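# Slip the cucumber from the pan into the bag

## Task

Take the cucumber out of the pan and place it completely inside the bag, between the bag's two layers. When done, every other item, including the white ball, must be in the pan. The filled part of the bag must rest on the table. No more than a corner of the bag may lie on an arm's base, no part of the bag may be in the pan, and no part may hang over the table's edge by more than about a finger's width.

## Robot and tools

Robot: two arms, left_arm and right_arm, each ending in a sixteen-motor hand (LEAP-style: index, middle, ring fingers and a thumb). right_arm has a right hand; left_arm has its mirror image, a left hand.

Frames. Scene frame: origin at table-top height, halfway between the two nominal bases; +x points out over the table, +z up, and left_arm is on the +y side (this is not the image's left). Calibrated base positions: left_arm (-0.014, +0.341, 0) m, right_arm (+0.013, -0.271, 0) m, both yawed only slightly. Each arm reports its hand pose, targets and wrist-camera pose in its own base frame. Fixed cameras and the table use the scene frame. Hand point axes (right hand): +z runs along the straight fingers toward the tips, +y points out of the palm's face, +x runs across the palm away from the thumb. On the left hand +x points toward the thumb instead. A rigid mast behind the wrist on the palm side can strike objects.

execute_actions(actions, cameras). actions is a list of actions, run one after another; each action is 0.5 s. An action is a table of 1 to 15 rows, one row per 1/30 s step; if it has fewer than 15 rows, the last row is repeated. Every row is a single list of 48 numbers, each in [-1, 1], covering both arms even if one stays still, in this order: left dx, dy, dz, rx, ry, rz; left hand's 16 motor numbers; left current_limit, left speed; then the same 24 for the right arm.
- dx, dy, dz, rx, ry, rz are an offset, not a pose: displacement of the hand point from that arm's Hand target as it stood when the action began, along that arm's own base axes. Every row in the action is measured from that same starting target, not from the row before. 1.0 equals 0.6 m for dx..dz and 180 degrees for rx..rz; rx, ry, rz form one rotation vector turning about the target's position. Sending the same offset in a later action moves further. A translation longer than 1.0 gets scaled down. All zeros re-requests the current target.
- The 16 motor numbers are absolute goal angles, each mapped linearly between its hinge's two stops, in this order: index_mcp, index_abd, index_pip, index_dip, middle_mcp, middle_abd, middle_pip, middle_dip, ring_mcp, ring_abd, ring_pip, ring_dip, thumb_cmc, thumb_axl, thumb_mcp, thumb_ipl. Moving toward -1 curls the finger (mcp at the knuckle, pip middle joint, dip last joint); abd swings it sideways away from the thumb. Straight values: mcp +0.75, abd 0.00, pip +0.58, dip +0.70; thumb_cmc +0.71 (flat beside palm, -1 brings it in front of the palm), thumb_axl +0.68 (rolls the thumb; -0.40 is a quarter turn), thumb_mcp +0.23, thumb_ipl +0.17. A zero is a real goal, so to keep a hand unchanged resend its hand_goal, hand_current_limit and hand_speed.
- current_limit maps -1..+1 to 0..550 mA per motor (floor 11 mA); very low values may leave fingers too weak to lift. speed maps to (speed+1)/2 of 8.5 rad/s. Initial values: +0.4 and -0.6. Last written values persist.
- cameras: list of names, ["all"], or []. Omitted or null gives all images only when actions is empty, otherwise none. An unknown name invalidates the call. Camera names: cam_head_left, cam_head_right, cam_high, cam_left_wrist, cam_right_wrist, each 672x504.

zoom_image(camera, region): enlarges a rectangle [x0, y0, x1, y1] in pixels (origin top-left, at most 504 by 504) of the most recent full image from a camera that appeared in the latest images.

read_manual(section): returns licence text only; it does not move anything. finished_scene(scene): ends the scene for good; the goal must hold with the robot idle.

Results. Per arm: end_effector_position (m) and end_effector_quat_wxyz in its base frame, possibly off by a few centimetres; Hand target, the last commanded pose after clipping, from which the next offsets count; Joint positions, velocities ("within noise" when still; line may be absent) and torques (include the arm's weight; numbers 3 and 4 wrap at ±28 N m). Per hand, 16 entries in motor order: hand_goal (written goals; resend to keep a grip), hand_measured (actual positions; resending these relaxes a grip), hand_current_ma (positive pushes toward -1), hand_state (moving, goal, blocked, overload), plus hand_current_limit and hand_speed. A MOTOR HOT line warns of heating; an OVER-TEMPERATURE FAULT means that arm dropped and stays off 30-60 s or more.

Behaviour to expect. Orientation commands are clipped to within 40 degrees of the measured orientation each step; position takes priority. The hand often stops short of the target or sags under load, especially right_arm's elbow; waiting won't fix it, so resend the missing distance or aim higher. Very small moves may not start. Near the first joint's axis a small hand move can swing the whole arm. To stop pressing on something, command the target back past the hand point. A finger grips only while its goal is beyond the object's surface.

Avoid: dropping or releasing moving items, slamming or hard pushes, striking the table, camera stand or other fixed or heavy things, any contact or pinching between the two arms or hands, and anything leaving the table. Currents of 495 mA or more for 5 s shut a motor off for 10 s; stretched poses, held loads and unreachable targets heat motors, and so does idle thinking time. Loose objects may get nudged occasionally. Shorter, smoother, lower-effort runs are better.

Each tool is called after "Call:" by a JSON object that holds its "name" and its "arguments", one argument or row to a line.

## Session

Call:
{"name": "execute_actions", "arguments": {
  "actions": []
}}

Scene clock: 0.00 s.
left_arm: end_effector_position=(+0.3500, -0.2429, +0.2665) hand_goal=(+0.754, +0.000, +0.576, +0.696, +0.754, +0.000, +0.576, +0.696, +0.754, +0.000, +0.576, +0.696, +0.714, +0.678, +0.226, +0.168) hand_measured=(+0.754, +0.000, +0.576, +0.696, +0.754, +0.000, +0.576, +0.696, +0.754, +0.000, +0.576, +0.696, +0.714, +0.678, +0.226, +0.168) hand_current_ma=(+0, +0, +0, +0, +0, +0, +0, +0, +0, +0, +0, +0, +0, +0, +0, +0) hand_state=(goal, goal, goal, goal, goal, goal, goal, goal, goal, goal, goal, goal, goal, goal, goal, goal) hand_current_limit=0.40 hand_speed=-0.60 end_effector_quat_wxyz=(+0.003, +0.730, +0.679, -0.076) | right_arm: end_effector_position=(+0.6802, -0.0096, +0.2696) hand_goal=(+0.754, +0.000, +0.576, +0.696, +0.754, +0.000, +0.576, +0.696, +0.754, +0.000, +0.576, +0.696, +0.714, +0.678, +0.226, +0.168) hand_measured=(+0.754, +0.000, +0.576, +0.696, +0.754, +0.000, +0.576, +0.696, +0.754, +0.000, +0.576, +0.696, +0.714, +0.678, +0.226, +0.168) hand_current_ma=(+0, +0, +0, +0, +0, +0, +0, +0, +0, +0, +0, +0, +0, +0, +0, +0) hand_state=(goal, goal, goal, goal, goal, goal, goal, goal, goal, goal, goal, goal, goal, goal, goal, goal) hand_current_limit=0.40 hand_speed=-0.60 end_effector_quat_wxyz=(+0.519, +0.629, +0.529, -0.235)
Joint positions: left_arm=[-0.702 1.31 1.334 -1.607 0.153 -0.628] | right_arm=[0.257 1.925 1.629 -1.229 1.212 0.397]
Joint velocities: within noise
Joint torques (N m): no reading
Heat: left arm: hottest wrist yaw 35 °C; right arm: hottest wrist yaw 34 °C.
Hand target: left_arm +0.3549, -0.2471, +0.2810; +0.020, +0.731, +0.678, -0.074 | right_arm +0.6844, -0.0085, +0.2775; +0.522, +0.632, +0.525, -0.228

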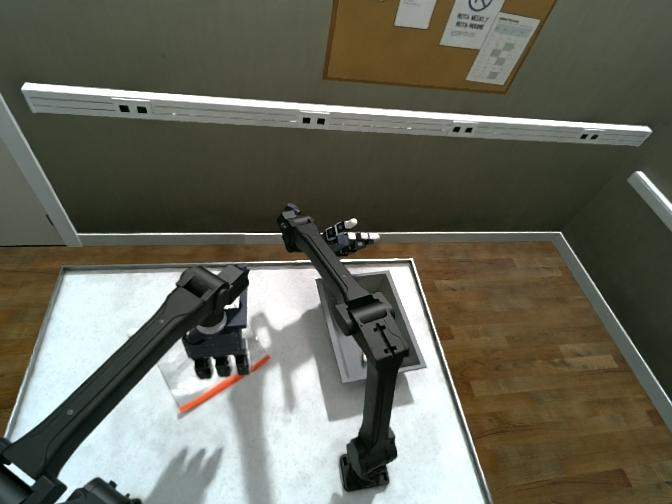

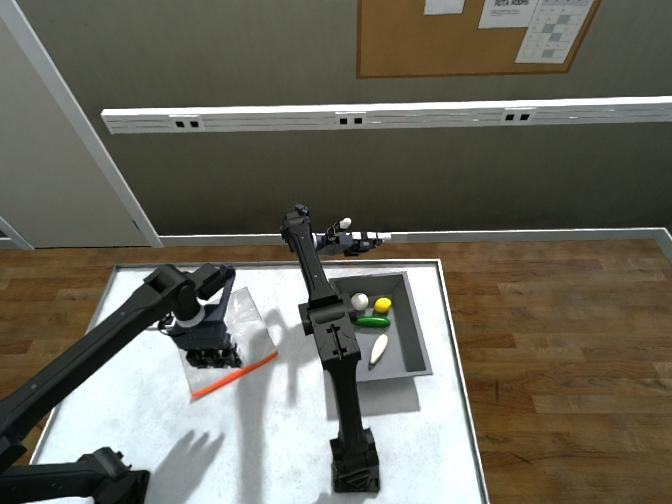

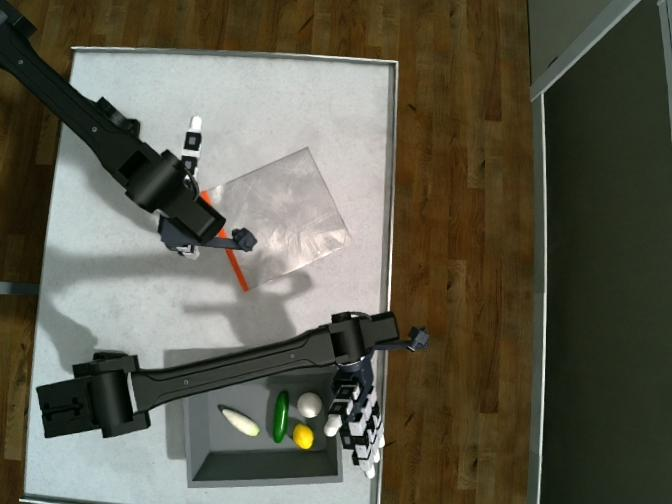

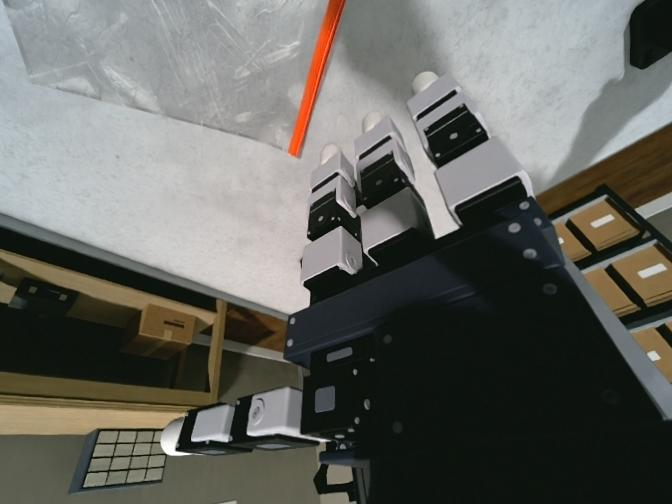

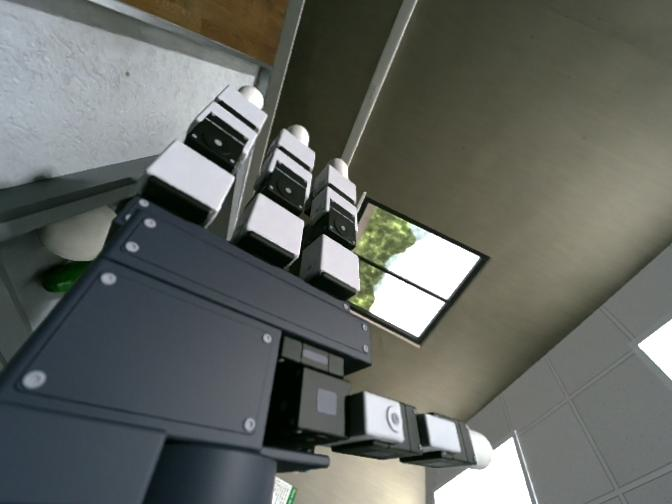

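Call:
{"name": "zoom_image", "arguments": {
  "camera": "cam_high",
  "region": [150, 120, 400, 310]
}}

Call:
{"name": "zoom_image", "arguments": {
  "camera": "cam_high",
  "region": [150, 320, 400, 504]
}}

Call:
{"name": "zoom_image", "arguments": {
  "camera": "cam_head_right",
  "region": [130, 240, 460, 460]
}}

Scaled by 2.016 from the camera's 672x504 image, which has a finer 960x720 frame.

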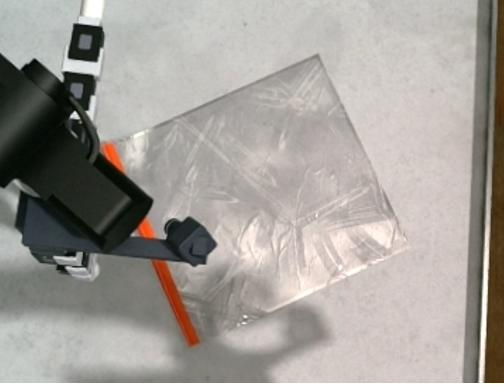

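Scaled by 2.016 from the camera's 672x504 image, which has a finer 960x720 frame.

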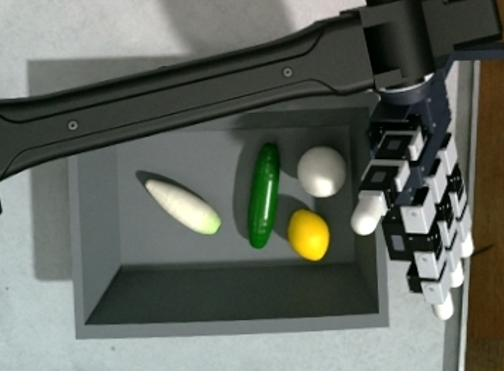

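Scaled by 1.527 from the camera's 672x504 image, which has a finer 960x720 frame.

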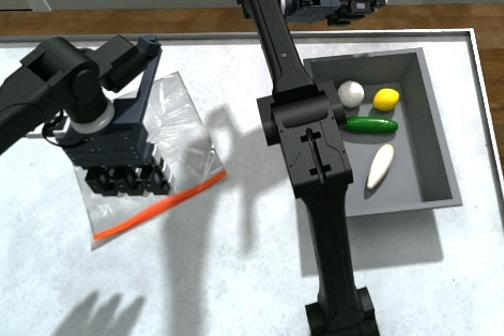

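Call:
{"name": "zoom_image", "arguments": {
  "camera": "cam_left_wrist",
  "region": [0, 0, 400, 200]
}}

Call:
{"name": "zoom_image", "arguments": {
  "camera": "cam_head_left",
  "region": [120, 250, 320, 430]
}}

Scaled by 1.260 from the camera's 672x504 image, which has a finer 960x720 frame.

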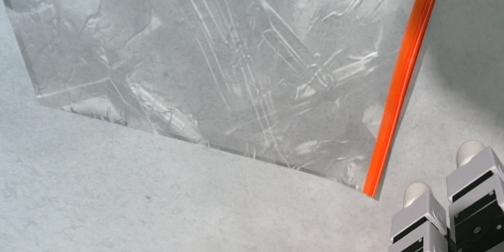

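Scaled by 2.520 from the camera's 672x504 image, which has a finer 960x720 frame.

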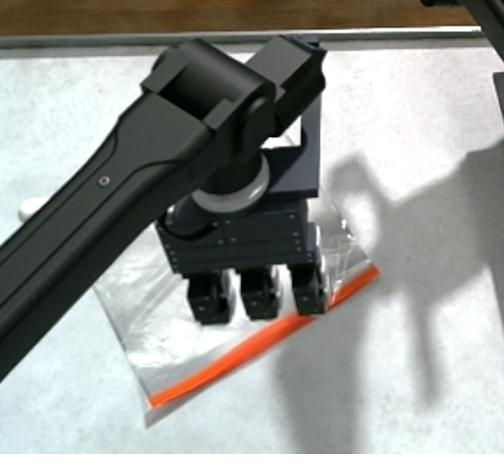

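Call:
{"name": "execute_actions", "arguments": {
  "actions": [
    [[-0.023,0.124,0.05,0,0,0,0.754,0,0.576,0.696,0.754,0,0.576,0.696,0.754,0,0.576,0.696,0.714,0.678,0.226,0.168,0.4,-0.6,0,0,0,0,0,0,0.754,0,0.576,0.696,0.754,0,0.576,0.696,0.754,0,0.576,0.696,0.714,0.678,0.226,0.168,0.4,-0.6]],
    [[-0.023,0.124,0.05,0,0,0,0.754,0,0.576,0.696,0.754,0,0.576,0.696,0.754,0,0.576,0.696,0.714,0.678,0.226,0.168,0.4,-0.6,0,0,0,0,0,0,0.754,0,0.576,0.696,0.754,0,0.576,0.696,0.754,0,0.576,0.696,0.714,0.678,0.226,0.168,0.4,-0.6]],
    [[-0.023,0.124,0.05,0,0,0,0.754,0,0.576,0.696,0.754,0,0.576,0.696,0.754,0,0.576,0.696,0.714,0.678,0.226,0.168,0.4,-0.6,0,0,0,0,0,0,0.754,0,0.576,0.696,0.754,0,0.576,0.696,0.754,0,0.576,0.696,0.714,0.678,0.226,0.168,0.4,-0.6]],
    [[-0.023,0.124,0.05,0,0,0,0.754,0,0.576,0.696,0.754,0,0.576,0.696,0.754,0,0.576,0.696,0.714,0.678,0.226,0.168,0.4,-0.6,0,0,0,0,0,0,0.754,0,0.576,0.696,0.754,0,0.576,0.696,0.754,0,0.576,0.696,0.714,0.678,0.226,0.168,0.4,-0.6]]
  ],
  "cameras": ["all"]
}}

Scene clock: 14.40 s.
left_arm: end_effector_position=(+0.2990, +0.0486, +0.3876) hand_goal=(+0.754, +0.000, +0.576, +0.696, +0.754, +0.000, +0.576, +0.696, +0.754, +0.000, +0.576, +0.696, +0.714, +0.678, +0.226, +0.168) hand_measured=(+0.754, +0.000, +0.576, +0.696, +0.754, +0.000, +0.576, +0.696, +0.754, +0.000, +0.576, +0.696, +0.714, +0.678, +0.222, +0.168) hand_current_ma=(-1, -1, +2, +0, -1, -1, +2, +0, +0, -1, +2, +0, +2, -2, -12, -1) hand_state=(goal, goal, goal, goal, goal, goal, goal, goal, goal, goal, goal, goal, goal, goal, goal, goal) hand_current_limit=0.40 hand_speed=-0.60 end_effector_quat_wxyz=(+0.126, +0.701, +0.694, +0.104) | right_arm: end_effector_position=(+0.6802, -0.0096, +0.2696) hand_goal=(+0.754, +0.000, +0.576, +0.696, +0.754, +0.000, +0.576, +0.696, +0.754, +0.000, +0.576, +0.696, +0.714, +0.678, +0.226, +0.168) hand_measured=(+0.754, +0.000, +0.576, +0.696, +0.754, +0.000, +0.576, +0.696, +0.754, +0.000, +0.576, +0.696, +0.716, +0.678, +0.226, +0.168) hand_current_ma=(+0, +0, +0, +0, +0, +0, +0, +0, +0, +0, +0, +0, +0, +0, +0, +0) hand_state=(goal, goal, goal, goal, goal, goal, goal, goal, goal, goal, goal, goal, goal, goal, goal, goal) hand_current_limit=0.40 hand_speed=-0.60 end_effector_quat_wxyz=(+0.519, +0.629, +0.529, -0.235)
Joint positions: left_arm=[0.196 0.759 1.178 -1.675 0.094 0.19] | right_arm=[0.257 1.925 1.629 -1.229 1.212 0.397]
Joint torques (N m): left_arm=[1.73 -2.08 9.68 1.47 0.18 0.08] | right_arm=[0.26 -19.55 8.09 0.8 0.95 0.07]
Heat: left arm: hottest elbow 35 °C; right arm: hottest elbow 35 °C.
Hand target: left_arm +0.2998, +0.0505, +0.4010; +0.020, +0.731, +0.678, -0.074 | right_arm +0.6844, -0.0085, +0.2775; +0.522, +0.632, +0.525, -0.228
Off the commanded pose: left_arm 0.014 m, 24 deg | right_arm 0.009 m, 1 deg.
joint sent to its limit (left arm) — joint 4 (wrist pitch), lower limit. The joint targets are off in orientation, not in position.
camera_calibration:
cam_left_wrist: T_world_to_cam=[[-0.609437, -0.772127, -0.180018, 0.254693], [-0.717705, 0.4408, 0.539069, -0.0643334], [-0.336878, 0.457728, -0.822799, 0.52427], [0, 0, 0, 1]] pos_world=[0.285662, -0.0149597, 0.511898]

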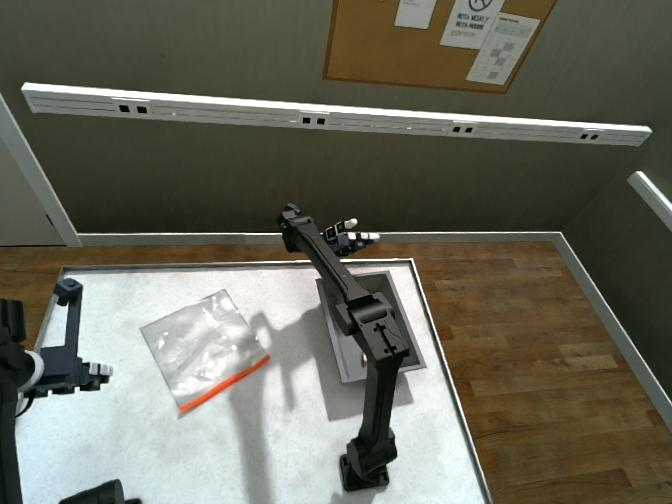

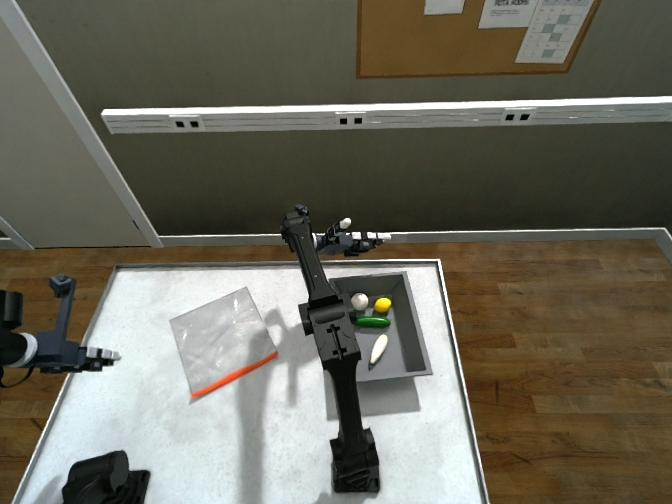

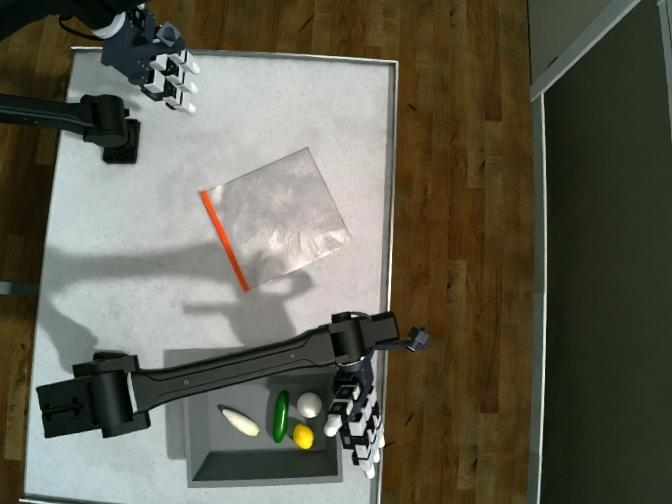

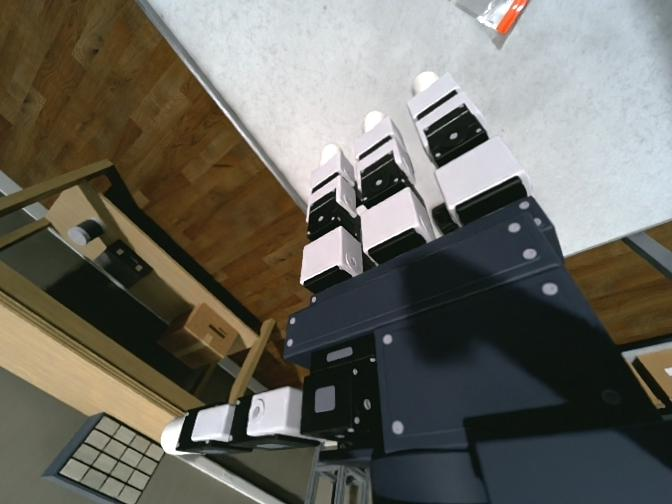

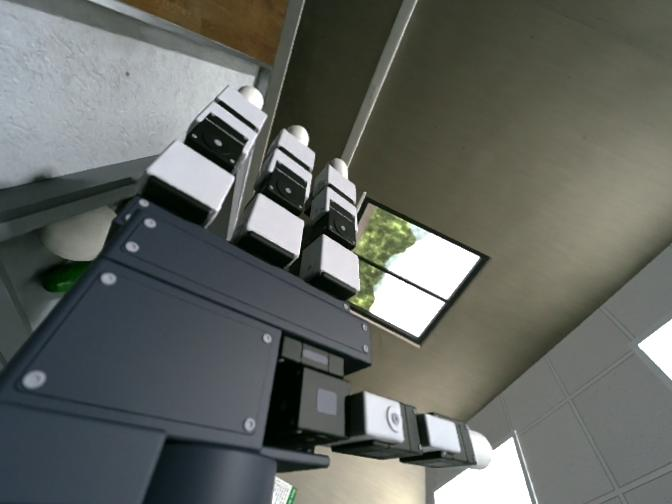

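Call:
{"name": "zoom_image", "arguments": {
  "camera": "cam_high",
  "region": [185, 135, 365, 305]
}}

Call:
{"name": "zoom_image", "arguments": {
  "camera": "cam_head_left",
  "region": [130, 280, 290, 430]
}}

Call:
{"name": "zoom_image", "arguments": {
  "camera": "cam_head_right",
  "region": [160, 280, 300, 410]
}}

Call:
{"name": "zoom_image", "arguments": {
  "camera": "cam_head_right",
  "region": [300, 230, 450, 440]
}}

Scaled by 2.800 from the camera's 672x504 image, which has a finer 960x720 frame.

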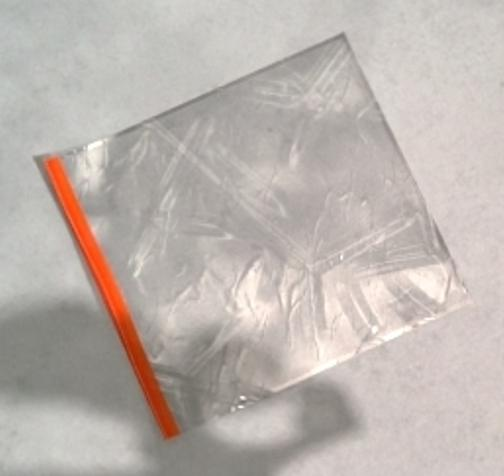

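Scaled by 3.150 from the camera's 672x504 image, which has a finer 960x720 frame.

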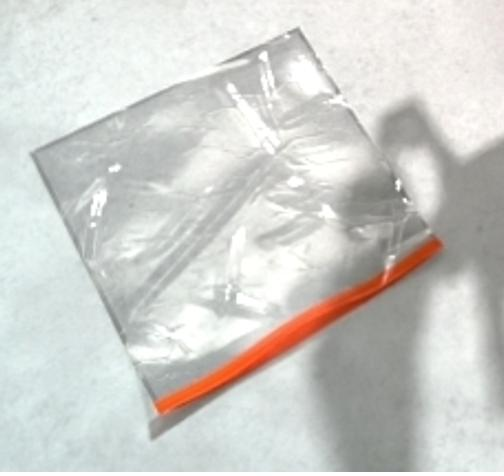

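Scaled by 3.600 from the camera's 672x504 image, which has a finer 960x720 frame.

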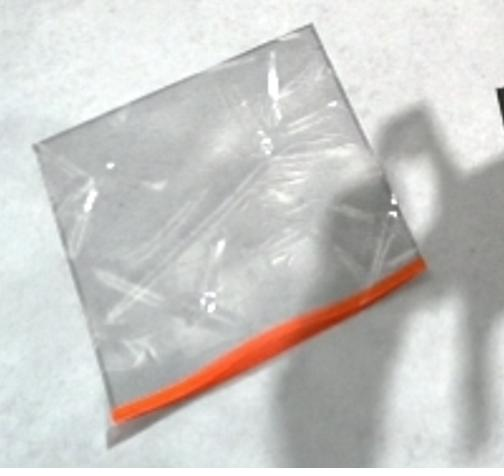

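Scaled by 2.400 from the camera's 672x504 image, which has a finer 960x720 frame.

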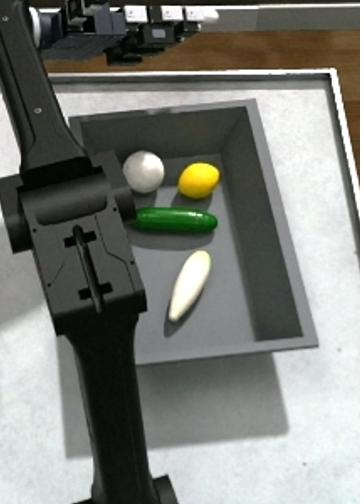

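Call:
{"name": "execute_actions", "arguments": {
  "actions": [
    [[0.029,-0.118,-0.0625,0,0,0.0574,0.754,0,0.576,0.696,0.754,0,0.576,0.696,-0.2,0,-0.5,-0.17,0.714,0.678,0.226,0.168,0.4,-0.6,0,0,0,0,0,0,0.754,0,0.576,0.696,0.754,0,0.576,0.696,0.754,0,0.576,0.696,0.714,0.678,0.226,0.168,0.4,-0.6]],
    [[0.029,-0.118,-0.0625,0,0,0.0574,0.754,0,0.576,0.696,0.754,0,0.576,0.696,-0.48,0,-0.74,-0.17,0.714,0.678,0.226,0.168,0.4,-0.6,0,0,0,0,0,0,0.754,0,0.576,0.696,0.754,0,0.576,0.696,0.754,0,0.576,0.696,0.714,0.678,0.226,0.168,0.4,-0.6]],
    [[0.029,-0.118,-0.0625,0,0,0.0574,0.754,0,0.576,0.696,0.754,0,0.576,0.696,-0.48,0,-0.74,-0.17,0.714,0.678,0.226,0.168,0.4,-0.6,0,0,0,0,0,0,0.754,0,0.576,0.696,0.754,0,0.576,0.696,0.754,0,0.576,0.696,0.714,0.678,0.226,0.168,0.4,-0.6]],
    [[0.029,-0.118,-0.0625,0,0.099,0,0.754,0,0.576,0.696,0.754,0,0.576,0.696,-0.48,0,-0.74,-0.17,0.714,0.678,0.226,0.168,0.4,-0.6,0,0,0,0,0,0,0.754,0,0.576,0.696,0.754,0,0.576,0.696,0.754,0,0.576,0.696,0.714,0.678,0.226,0.168,0.4,-0.6]]
  ],
  "cameras": ["all"]
}}

Scene clock: 36.53 s.
left_arm: end_effector_position=(+0.3619, -0.2267, +0.2255) hand_goal=(+0.754, +0.000, +0.576, +0.696, +0.754, +0.000, +0.576, +0.696, -0.480, +0.000, -0.740, -0.170, +0.714, +0.678, +0.226, +0.168) hand_measured=(+0.752, +0.000, +0.576, +0.696, +0.752, +0.000, +0.576, +0.696, -0.428, +0.000, -0.698, -0.164, +0.714, +0.678, +0.222, +0.168) hand_current_ma=(-9, +1, +2, +0, -9, +1, +2, +0, +229, +1, +173, +18, -3, -2, -12, -1) hand_state=(goal, goal, goal, goal, goal, goal, goal, goal, blocked, goal, blocked, goal, goal, goal, goal, goal) hand_current_limit=0.40 hand_speed=-0.60 end_effector_quat_wxyz=(-0.090, +0.505, +0.847, -0.139) | right_arm: end_effector_position=(+0.6802, -0.0096, +0.2696) hand_goal=(+0.754, +0.000, +0.576, +0.696, +0.754, +0.000, +0.576, +0.696, +0.754, +0.000, +0.576, +0.696, +0.714, +0.678, +0.226, +0.168) hand_measured=(+0.754, +0.000, +0.576, +0.696, +0.754, +0.000, +0.576, +0.696, +0.754, +0.000, +0.576, +0.696, +0.716, +0.678, +0.226, +0.168) hand_current_ma=(+0, +0, +0, +0, +0, +0, +0, +0, +0, +0, +0, +0, +0, +0, +0, +0) hand_state=(goal, goal, goal, goal, goal, goal, goal, goal, goal, goal, goal, goal, goal, goal, goal, goal) hand_current_limit=0.40 hand_speed=-0.60 end_effector_quat_wxyz=(+0.519, +0.629, +0.529, -0.235)
Joint positions: left_arm=[-0.634 1.516 1.457 -1.67 0.295 -1.106] | right_arm=[0.257 1.925 1.629 -1.229 1.212 0.397]
Joint torques (N m): left_arm=[0.97 -15.44 10.73 0.31 0.31 -0.1] | right_arm=[-0.03 -19.02 8.03 0.98 0.93 0.03]
Heat: left arm: hottest elbow 37 °C; right arm: hottest elbow 37 °C.
Hand target: left_arm +0.3694, -0.2327, +0.2510; -0.093, +0.507, +0.844, -0.147 | right_arm +0.6844, -0.0085, +0.2775; +0.522, +0.632, +0.525, -0.228
Off the commanded pose: left_arm 0.027 m, 1 deg | right_arm 0.009 m, 1 deg.
joint sent to its limit (left arm) — joint 4 (wrist pitch), lower limit. The joint targets are off in orientation, not in position.
camera_calibration:
cam_left_wrist: T_world_to_cam=[[-0.157224, -0.967752, 0.196818, -0.241651], [-0.398043, 0.24449, 0.884187, -0.0484407], [-0.903793, 0.0606735, -0.423647, 0.563305], [0, 0, 0, 1]] pos_world=[0.451836, -0.256193, 0.329034]

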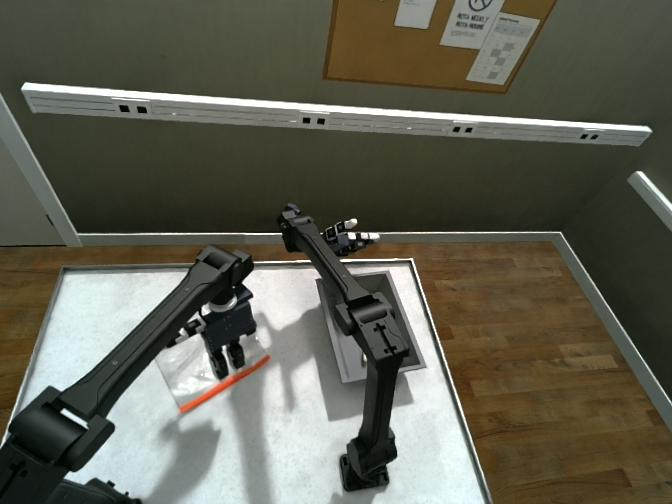

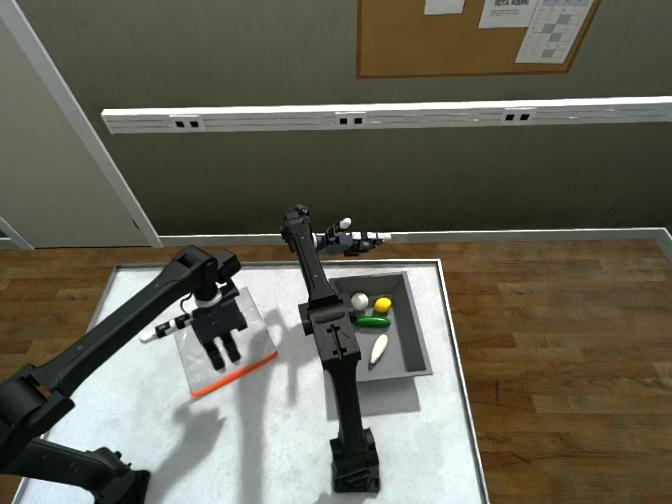

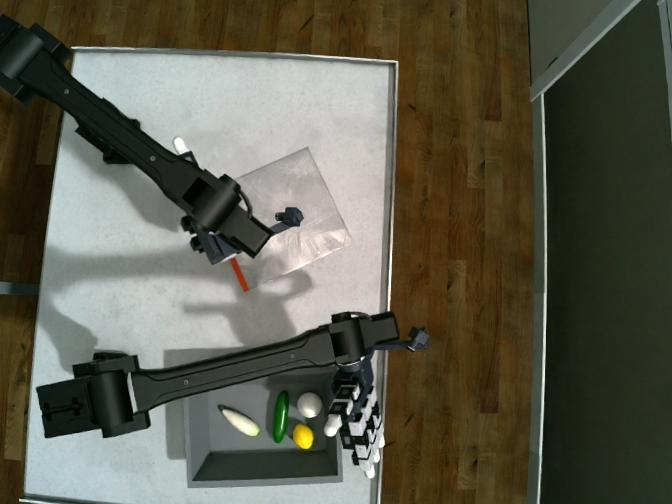

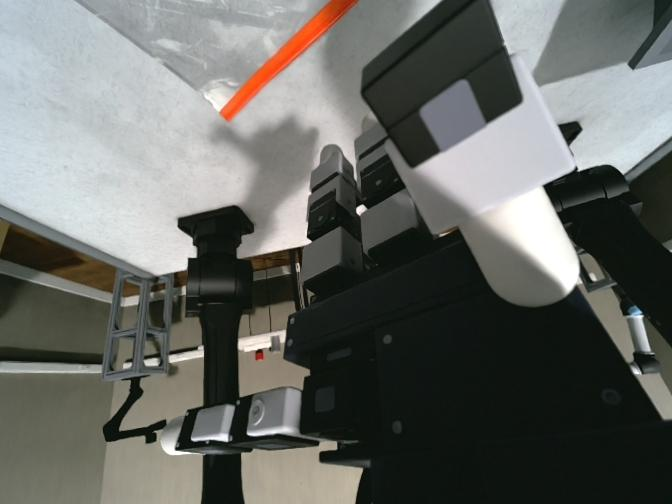

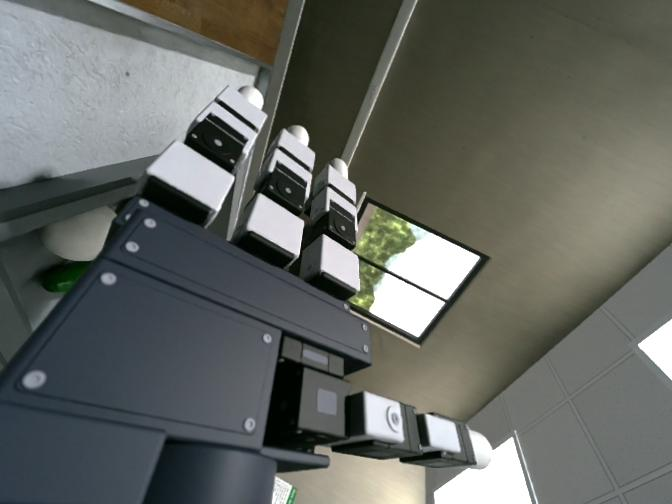

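Call:
{"name": "zoom_image", "arguments": {
  "camera": "cam_head_right",
  "region": [160, 280, 300, 410]
}}

Call:
{"name": "zoom_image", "arguments": {
  "camera": "cam_head_left",
  "region": [140, 290, 300, 430]
}}

Call:
{"name": "zoom_image", "arguments": {
  "camera": "cam_left_wrist",
  "region": [180, 0, 480, 200]
}}

Scaled by 3.600 from the camera's 672x504 image, which has a finer 960x720 frame.

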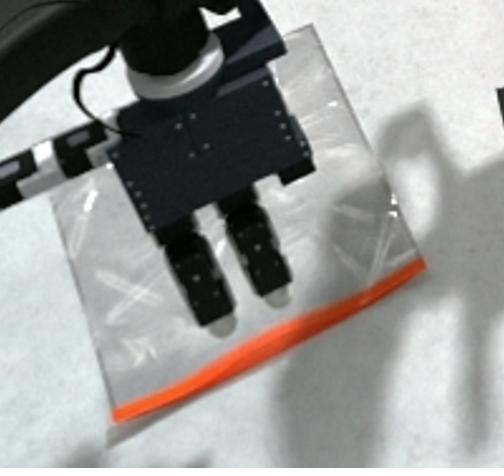

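Scaled by 3.150 from the camera's 672x504 image, which has a finer 960x720 frame.

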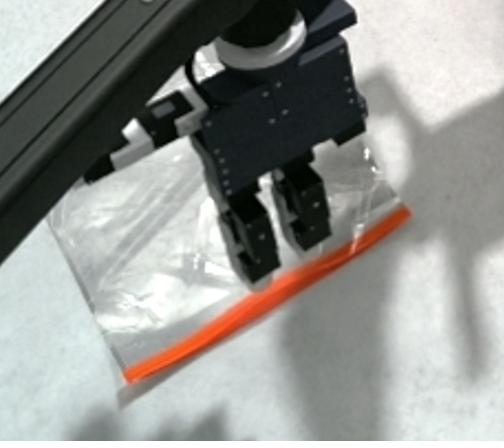

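Scaled by 1.680 from the camera's 672x504 image, which has a finer 960x720 frame.

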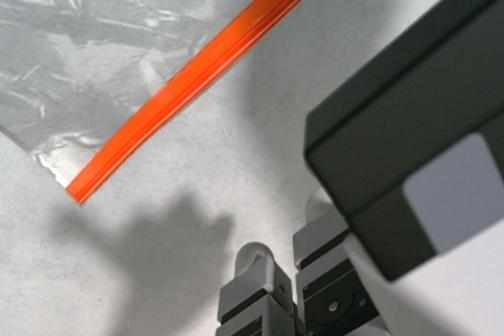

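Call:
{"name": "execute_actions", "arguments": {
  "actions": [
    [[0,0,-0.05,0,0,0,0.754,0.1,0.576,0.696,0.754,-0.1,0.576,0.696,0.95,0,0.95,0.95,0.714,0.678,0.226,0.168,0.4,-0.6,0,0,0,0,0,0,0.754,0,0.576,0.696,0.754,0,0.576,0.696,0.754,0,0.576,0.696,0.714,0.678,0.226,0.168,0.4,-0.6]],
    [[0,0,-0.06,0,0,0,0.754,0.1,0.576,0.696,0.754,-0.1,0.576,0.696,0.95,0,0.95,0.95,0.714,0.678,0.226,0.168,0.4,-0.6,0,0,0,0,0,0,0.754,0,0.576,0.696,0.754,0,0.576,0.696,0.754,0,0.576,0.696,0.714,0.678,0.226,0.168,0.4,-0.6]]
  ],
  "cameras": ["cam_head_left","cam_head_right","cam_left_wrist"]
}}

Call:
{"name": "zoom_image", "arguments": {
  "camera": "cam_head_right",
  "region": [160, 280, 300, 410]
}}

Call:
{"name": "zoom_image", "arguments": {
  "camera": "cam_left_wrist",
  "region": [180, 0, 480, 200]
}}

Scene clock: 43.83 s.
left_arm: end_effector_position=(+0.3637, -0.2308, +0.1829) hand_goal=(+0.754, +0.100, +0.576, +0.696, +0.754, -0.100, +0.576, +0.696, +0.950, +0.000, +0.950, +0.950, +0.714, +0.678, +0.226, +0.168) hand_measured=(+0.752, +0.096, +0.576, +0.696, +0.752, -0.098, +0.576, +0.696, +0.934, +0.000, +0.942, +0.948, +0.714, +0.678, +0.222, +0.168) hand_current_ma=(-9, -9, +2, +0, -9, +7, +2, +0, -60, +1, -26, -8, -3, -2, -12, -1) hand_state=(goal, goal, goal, goal, goal, goal, goal, goal, goal, goal, goal, goal, goal, goal, goal, goal) hand_current_limit=0.40 hand_speed=-0.60 end_effector_quat_wxyz=(-0.102, +0.505, +0.845, -0.144) | right_arm: end_effector_position=(+0.6802, -0.0096, +0.2696) hand_goal=(+0.754, +0.000, +0.576, +0.696, +0.754, +0.000, +0.576, +0.696, +0.754, +0.000, +0.576, +0.696, +0.714, +0.678, +0.226, +0.168) hand_measured=(+0.754, +0.000, +0.576, +0.696, +0.754, +0.000, +0.576, +0.696, +0.754, +0.000, +0.576, +0.696, +0.716, +0.678, +0.226, +0.168) hand_current_ma=(+0, +0, +0, +0, +0, +0, +0, +0, +0, +0, +0, +0, +0, +0, +0, +0) hand_state=(goal, goal, goal, goal, goal, goal, goal, goal, goal, goal, goal, goal, goal, goal, goal, goal) hand_current_limit=0.40 hand_speed=-0.60 end_effector_quat_wxyz=(+0.519, +0.629, +0.529, -0.235)
Joint positions: left_arm=[-0.634 1.553 1.387 -1.586 0.306 -1.098] | right_arm=[0.257 1.925 1.629 -1.229 1.212 0.397]
Joint torques (N m): left_arm=[1.49 -14.33 7.87 0.84 0.36 0.04] | right_arm=[-0.15 -19.6 8.05 0.88 0.94 0.05]
Heat: left arm: hottest elbow 38 °C; right arm: hottest elbow 37 °C.
Hand target: left_arm +0.3695, -0.2328, +0.1851; -0.093, +0.507, +0.844, -0.147 | right_arm +0.6844, -0.0085, +0.2775; +0.522, +0.632, +0.525, -0.228
Off the commanded pose: left_arm 0.006 m, 1 deg | right_arm 0.009 m, 1 deg.
camera_calibration:
cam_left_wrist: T_world_to_cam=[[-0.157739, -0.967376, 0.198247, -0.237007], [-0.374778, 0.244387, 0.894325, -0.0194509], [-0.913597, 0.0667713, -0.4011, 0.547944], [0, 0, 0, 1]] pos_world=[0.455925, -0.261108, 0.284162]
Images, in order (width x height): cam_head_left 672x504, cam_head_right 672x504, cam_left_wrist 672x504.

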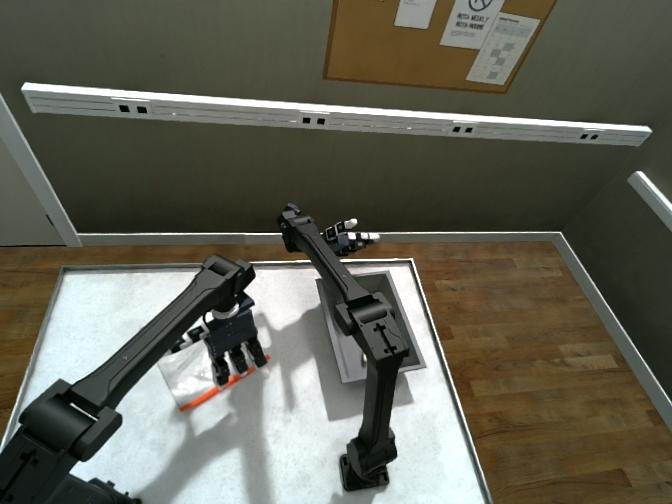

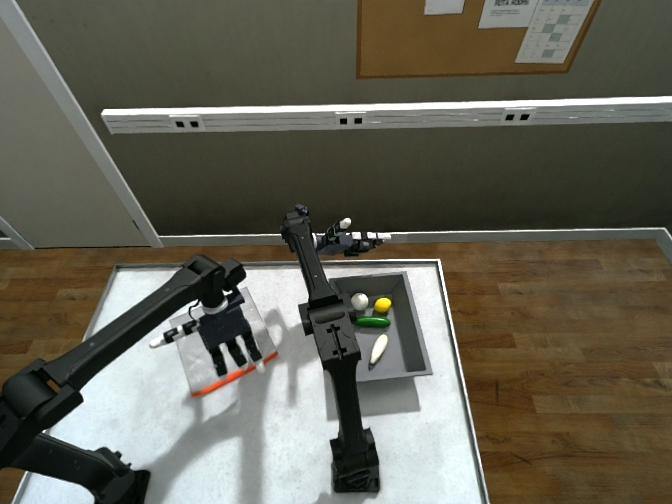

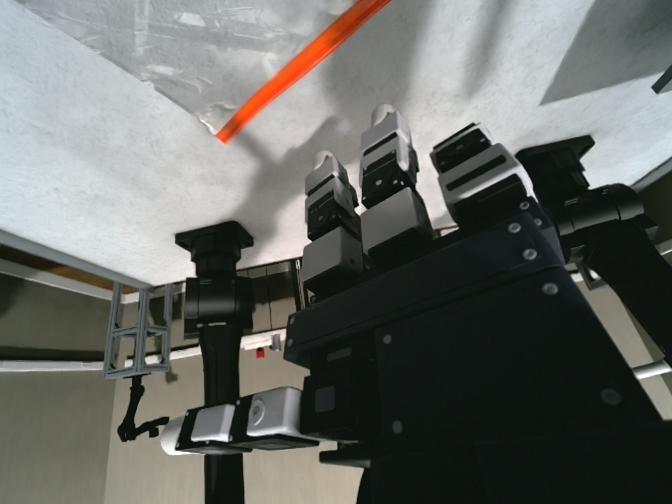

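Scaled by 3.600 from the camera's 672x504 image, which has a finer 960x720 frame.

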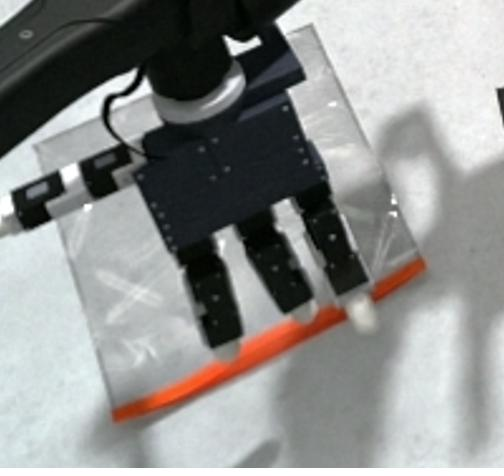

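Scaled by 1.680 from the camera's 672x504 image, which has a finer 960x720 frame.

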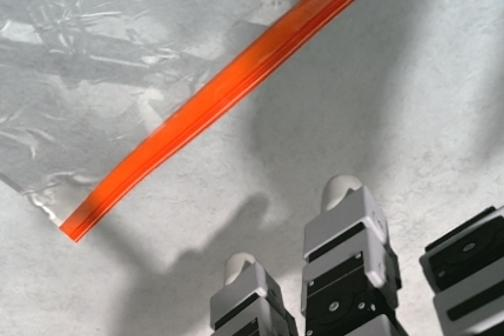

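Call:
{"name": "execute_actions", "arguments": {
  "actions": [
    [[0.03,0.012,-0.05,0,0,0,0.754,0.1,0.576,0.696,0.754,-0.1,0.576,0.696,0.95,0,0.95,0.95,0.714,0.678,0.226,0.168,0.4,-0.6,0,0,0,0,0,0,0.754,0,0.576,0.696,0.754,0,0.576,0.696,0.754,0,0.576,0.696,0.714,0.678,0.226,0.168,0.4,-0.6]],
    [[0,0,-0.05,0,0,0,0.754,0.1,0.576,0.696,0.754,-0.1,0.576,0.696,0.95,0,0.95,0.95,0.714,0.678,0.226,0.168,0.4,-0.6,0,0,0,0,0,0,0.754,0,0.576,0.696,0.754,0,0.576,0.696,0.754,0,0.576,0.696,0.714,0.678,0.226,0.168,0.4,-0.6]]
  ],
  "cameras": ["cam_head_left","cam_head_right","cam_left_wrist"]
}}

Call:
{"name": "zoom_image", "arguments": {
  "camera": "cam_head_right",
  "region": [190, 310, 290, 400]
}}

Call:
{"name": "zoom_image", "arguments": {
  "camera": "cam_head_left",
  "region": [180, 330, 280, 420]
}}

Call:
{"name": "zoom_image", "arguments": {
  "camera": "cam_left_wrist",
  "region": [180, 0, 480, 200]
}}

Scene clock: 46.83 s.
left_arm: end_effector_position=(+0.3816, -0.2236, +0.1239) hand_goal=(+0.754, +0.100, +0.576, +0.696, +0.754, -0.100, +0.576, +0.696, +0.950, +0.000, +0.950, +0.950, +0.714, +0.678, +0.226, +0.168) hand_measured=(+0.750, +0.096, +0.576, +0.696, +0.752, -0.098, +0.576, +0.696, +0.936, +0.000, +0.942, +0.948, +0.712, +0.678, +0.222, +0.168) hand_current_ma=(-10, -9, +2, +0, -10, +6, +2, +0, -57, +1, -24, -8, -3, -2, -12, -1) hand_state=(goal, goal, goal, goal, goal, goal, goal, goal, goal, goal, goal, goal, goal, goal, goal, goal) hand_current_limit=0.40 hand_speed=-0.60 end_effector_quat_wxyz=(-0.100, +0.504, +0.845, -0.147) | right_arm: end_effector_position=(+0.6802, -0.0096, +0.2696) hand_goal=(+0.754, +0.000, +0.576, +0.696, +0.754, +0.000, +0.576, +0.696, +0.754, +0.000, +0.576, +0.696, +0.714, +0.678, +0.226, +0.168) hand_measured=(+0.754, +0.000, +0.576, +0.696, +0.754, +0.000, +0.576, +0.696, +0.754, +0.000, +0.576, +0.696, +0.716, +0.678, +0.226, +0.168) hand_current_ma=(+0, +0, +0, +0, +0, +0, +0, +0, +0, +0, +0, +0, +0, +0, +0, +0) hand_state=(goal, goal, goal, goal, goal, goal, goal, goal, goal, goal, goal, goal, goal, goal, goal, goal) hand_current_limit=0.40 hand_speed=-0.60 end_effector_quat_wxyz=(+0.519, +0.629, +0.529, -0.235)
Joint positions: left_arm=[-0.595 1.616 1.303 -1.448 0.304 -1.062] | right_arm=[0.257 1.925 1.629 -1.229 1.212 0.397]
Joint torques (N m): left_arm=[1.26 -14.8 7.57 0.87 0.2 0.03] | right_arm=[0.09 -19.49 7.91 0.65 0.91 0.04]
Heat: left arm: hottest elbow 38 °C; right arm: hottest elbow 37 °C.
Hand target: left_arm +0.3873, -0.2256, +0.1249; -0.093, +0.507, +0.844, -0.147 | right_arm +0.6844, -0.0085, +0.2775; +0.522, +0.632, +0.525, -0.228
Off the commanded pose: left_arm 0.006 m, 1 deg | right_arm 0.009 m, 1 deg.
camera_calibration:
cam_left_wrist: T_world_to_cam=[[-0.154283, -0.966859, 0.203421, -0.217304], [-0.375204, 0.247796, 0.893207, 0.0393438], [-0.914013, 0.0614827, -0.401, 0.53915], [0, 0, 0, 1]] pos_world=[0.474025, -0.253, 0.225261]
Images, in order (width x height): cam_head_left 672x504, cam_head_right 672x504, cam_left_wrist 672x504.

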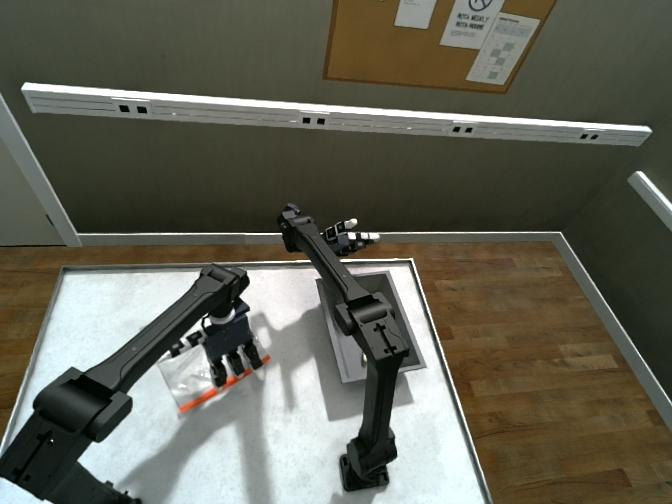

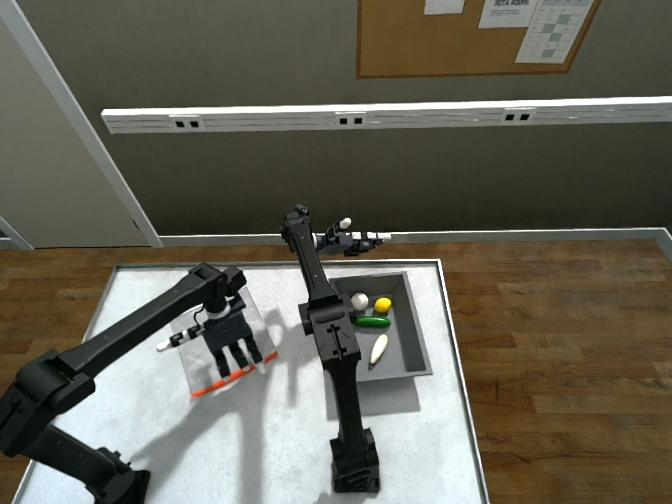

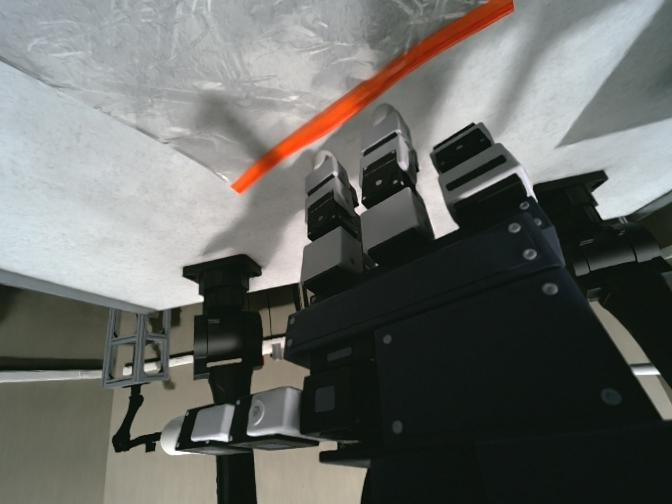

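Scaled by 5.040 from the camera's 672x504 image, which has a finer 960x720 frame.

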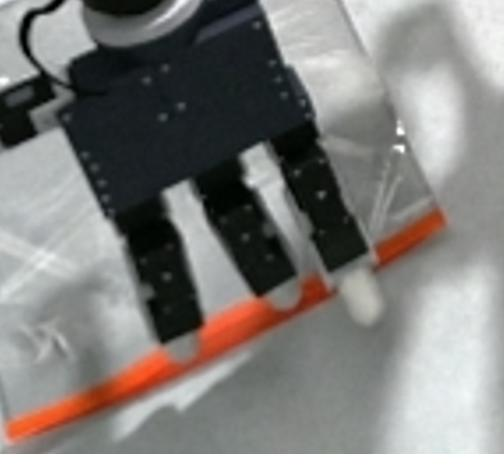

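Scaled by 5.040 from the camera's 672x504 image, which has a finer 960x720 frame.

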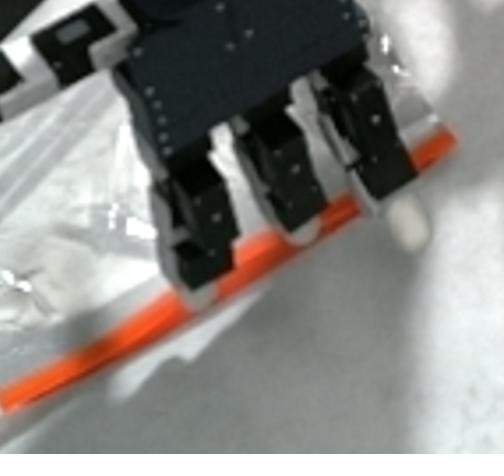

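Scaled by 1.680 from the camera's 672x504 image, which has a finer 960x720 frame.

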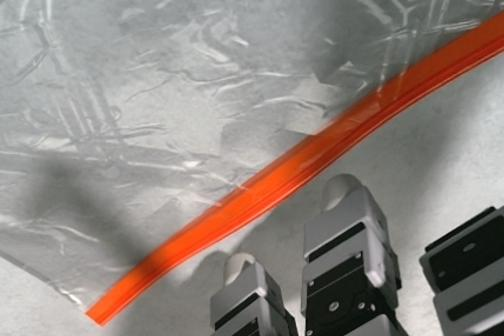

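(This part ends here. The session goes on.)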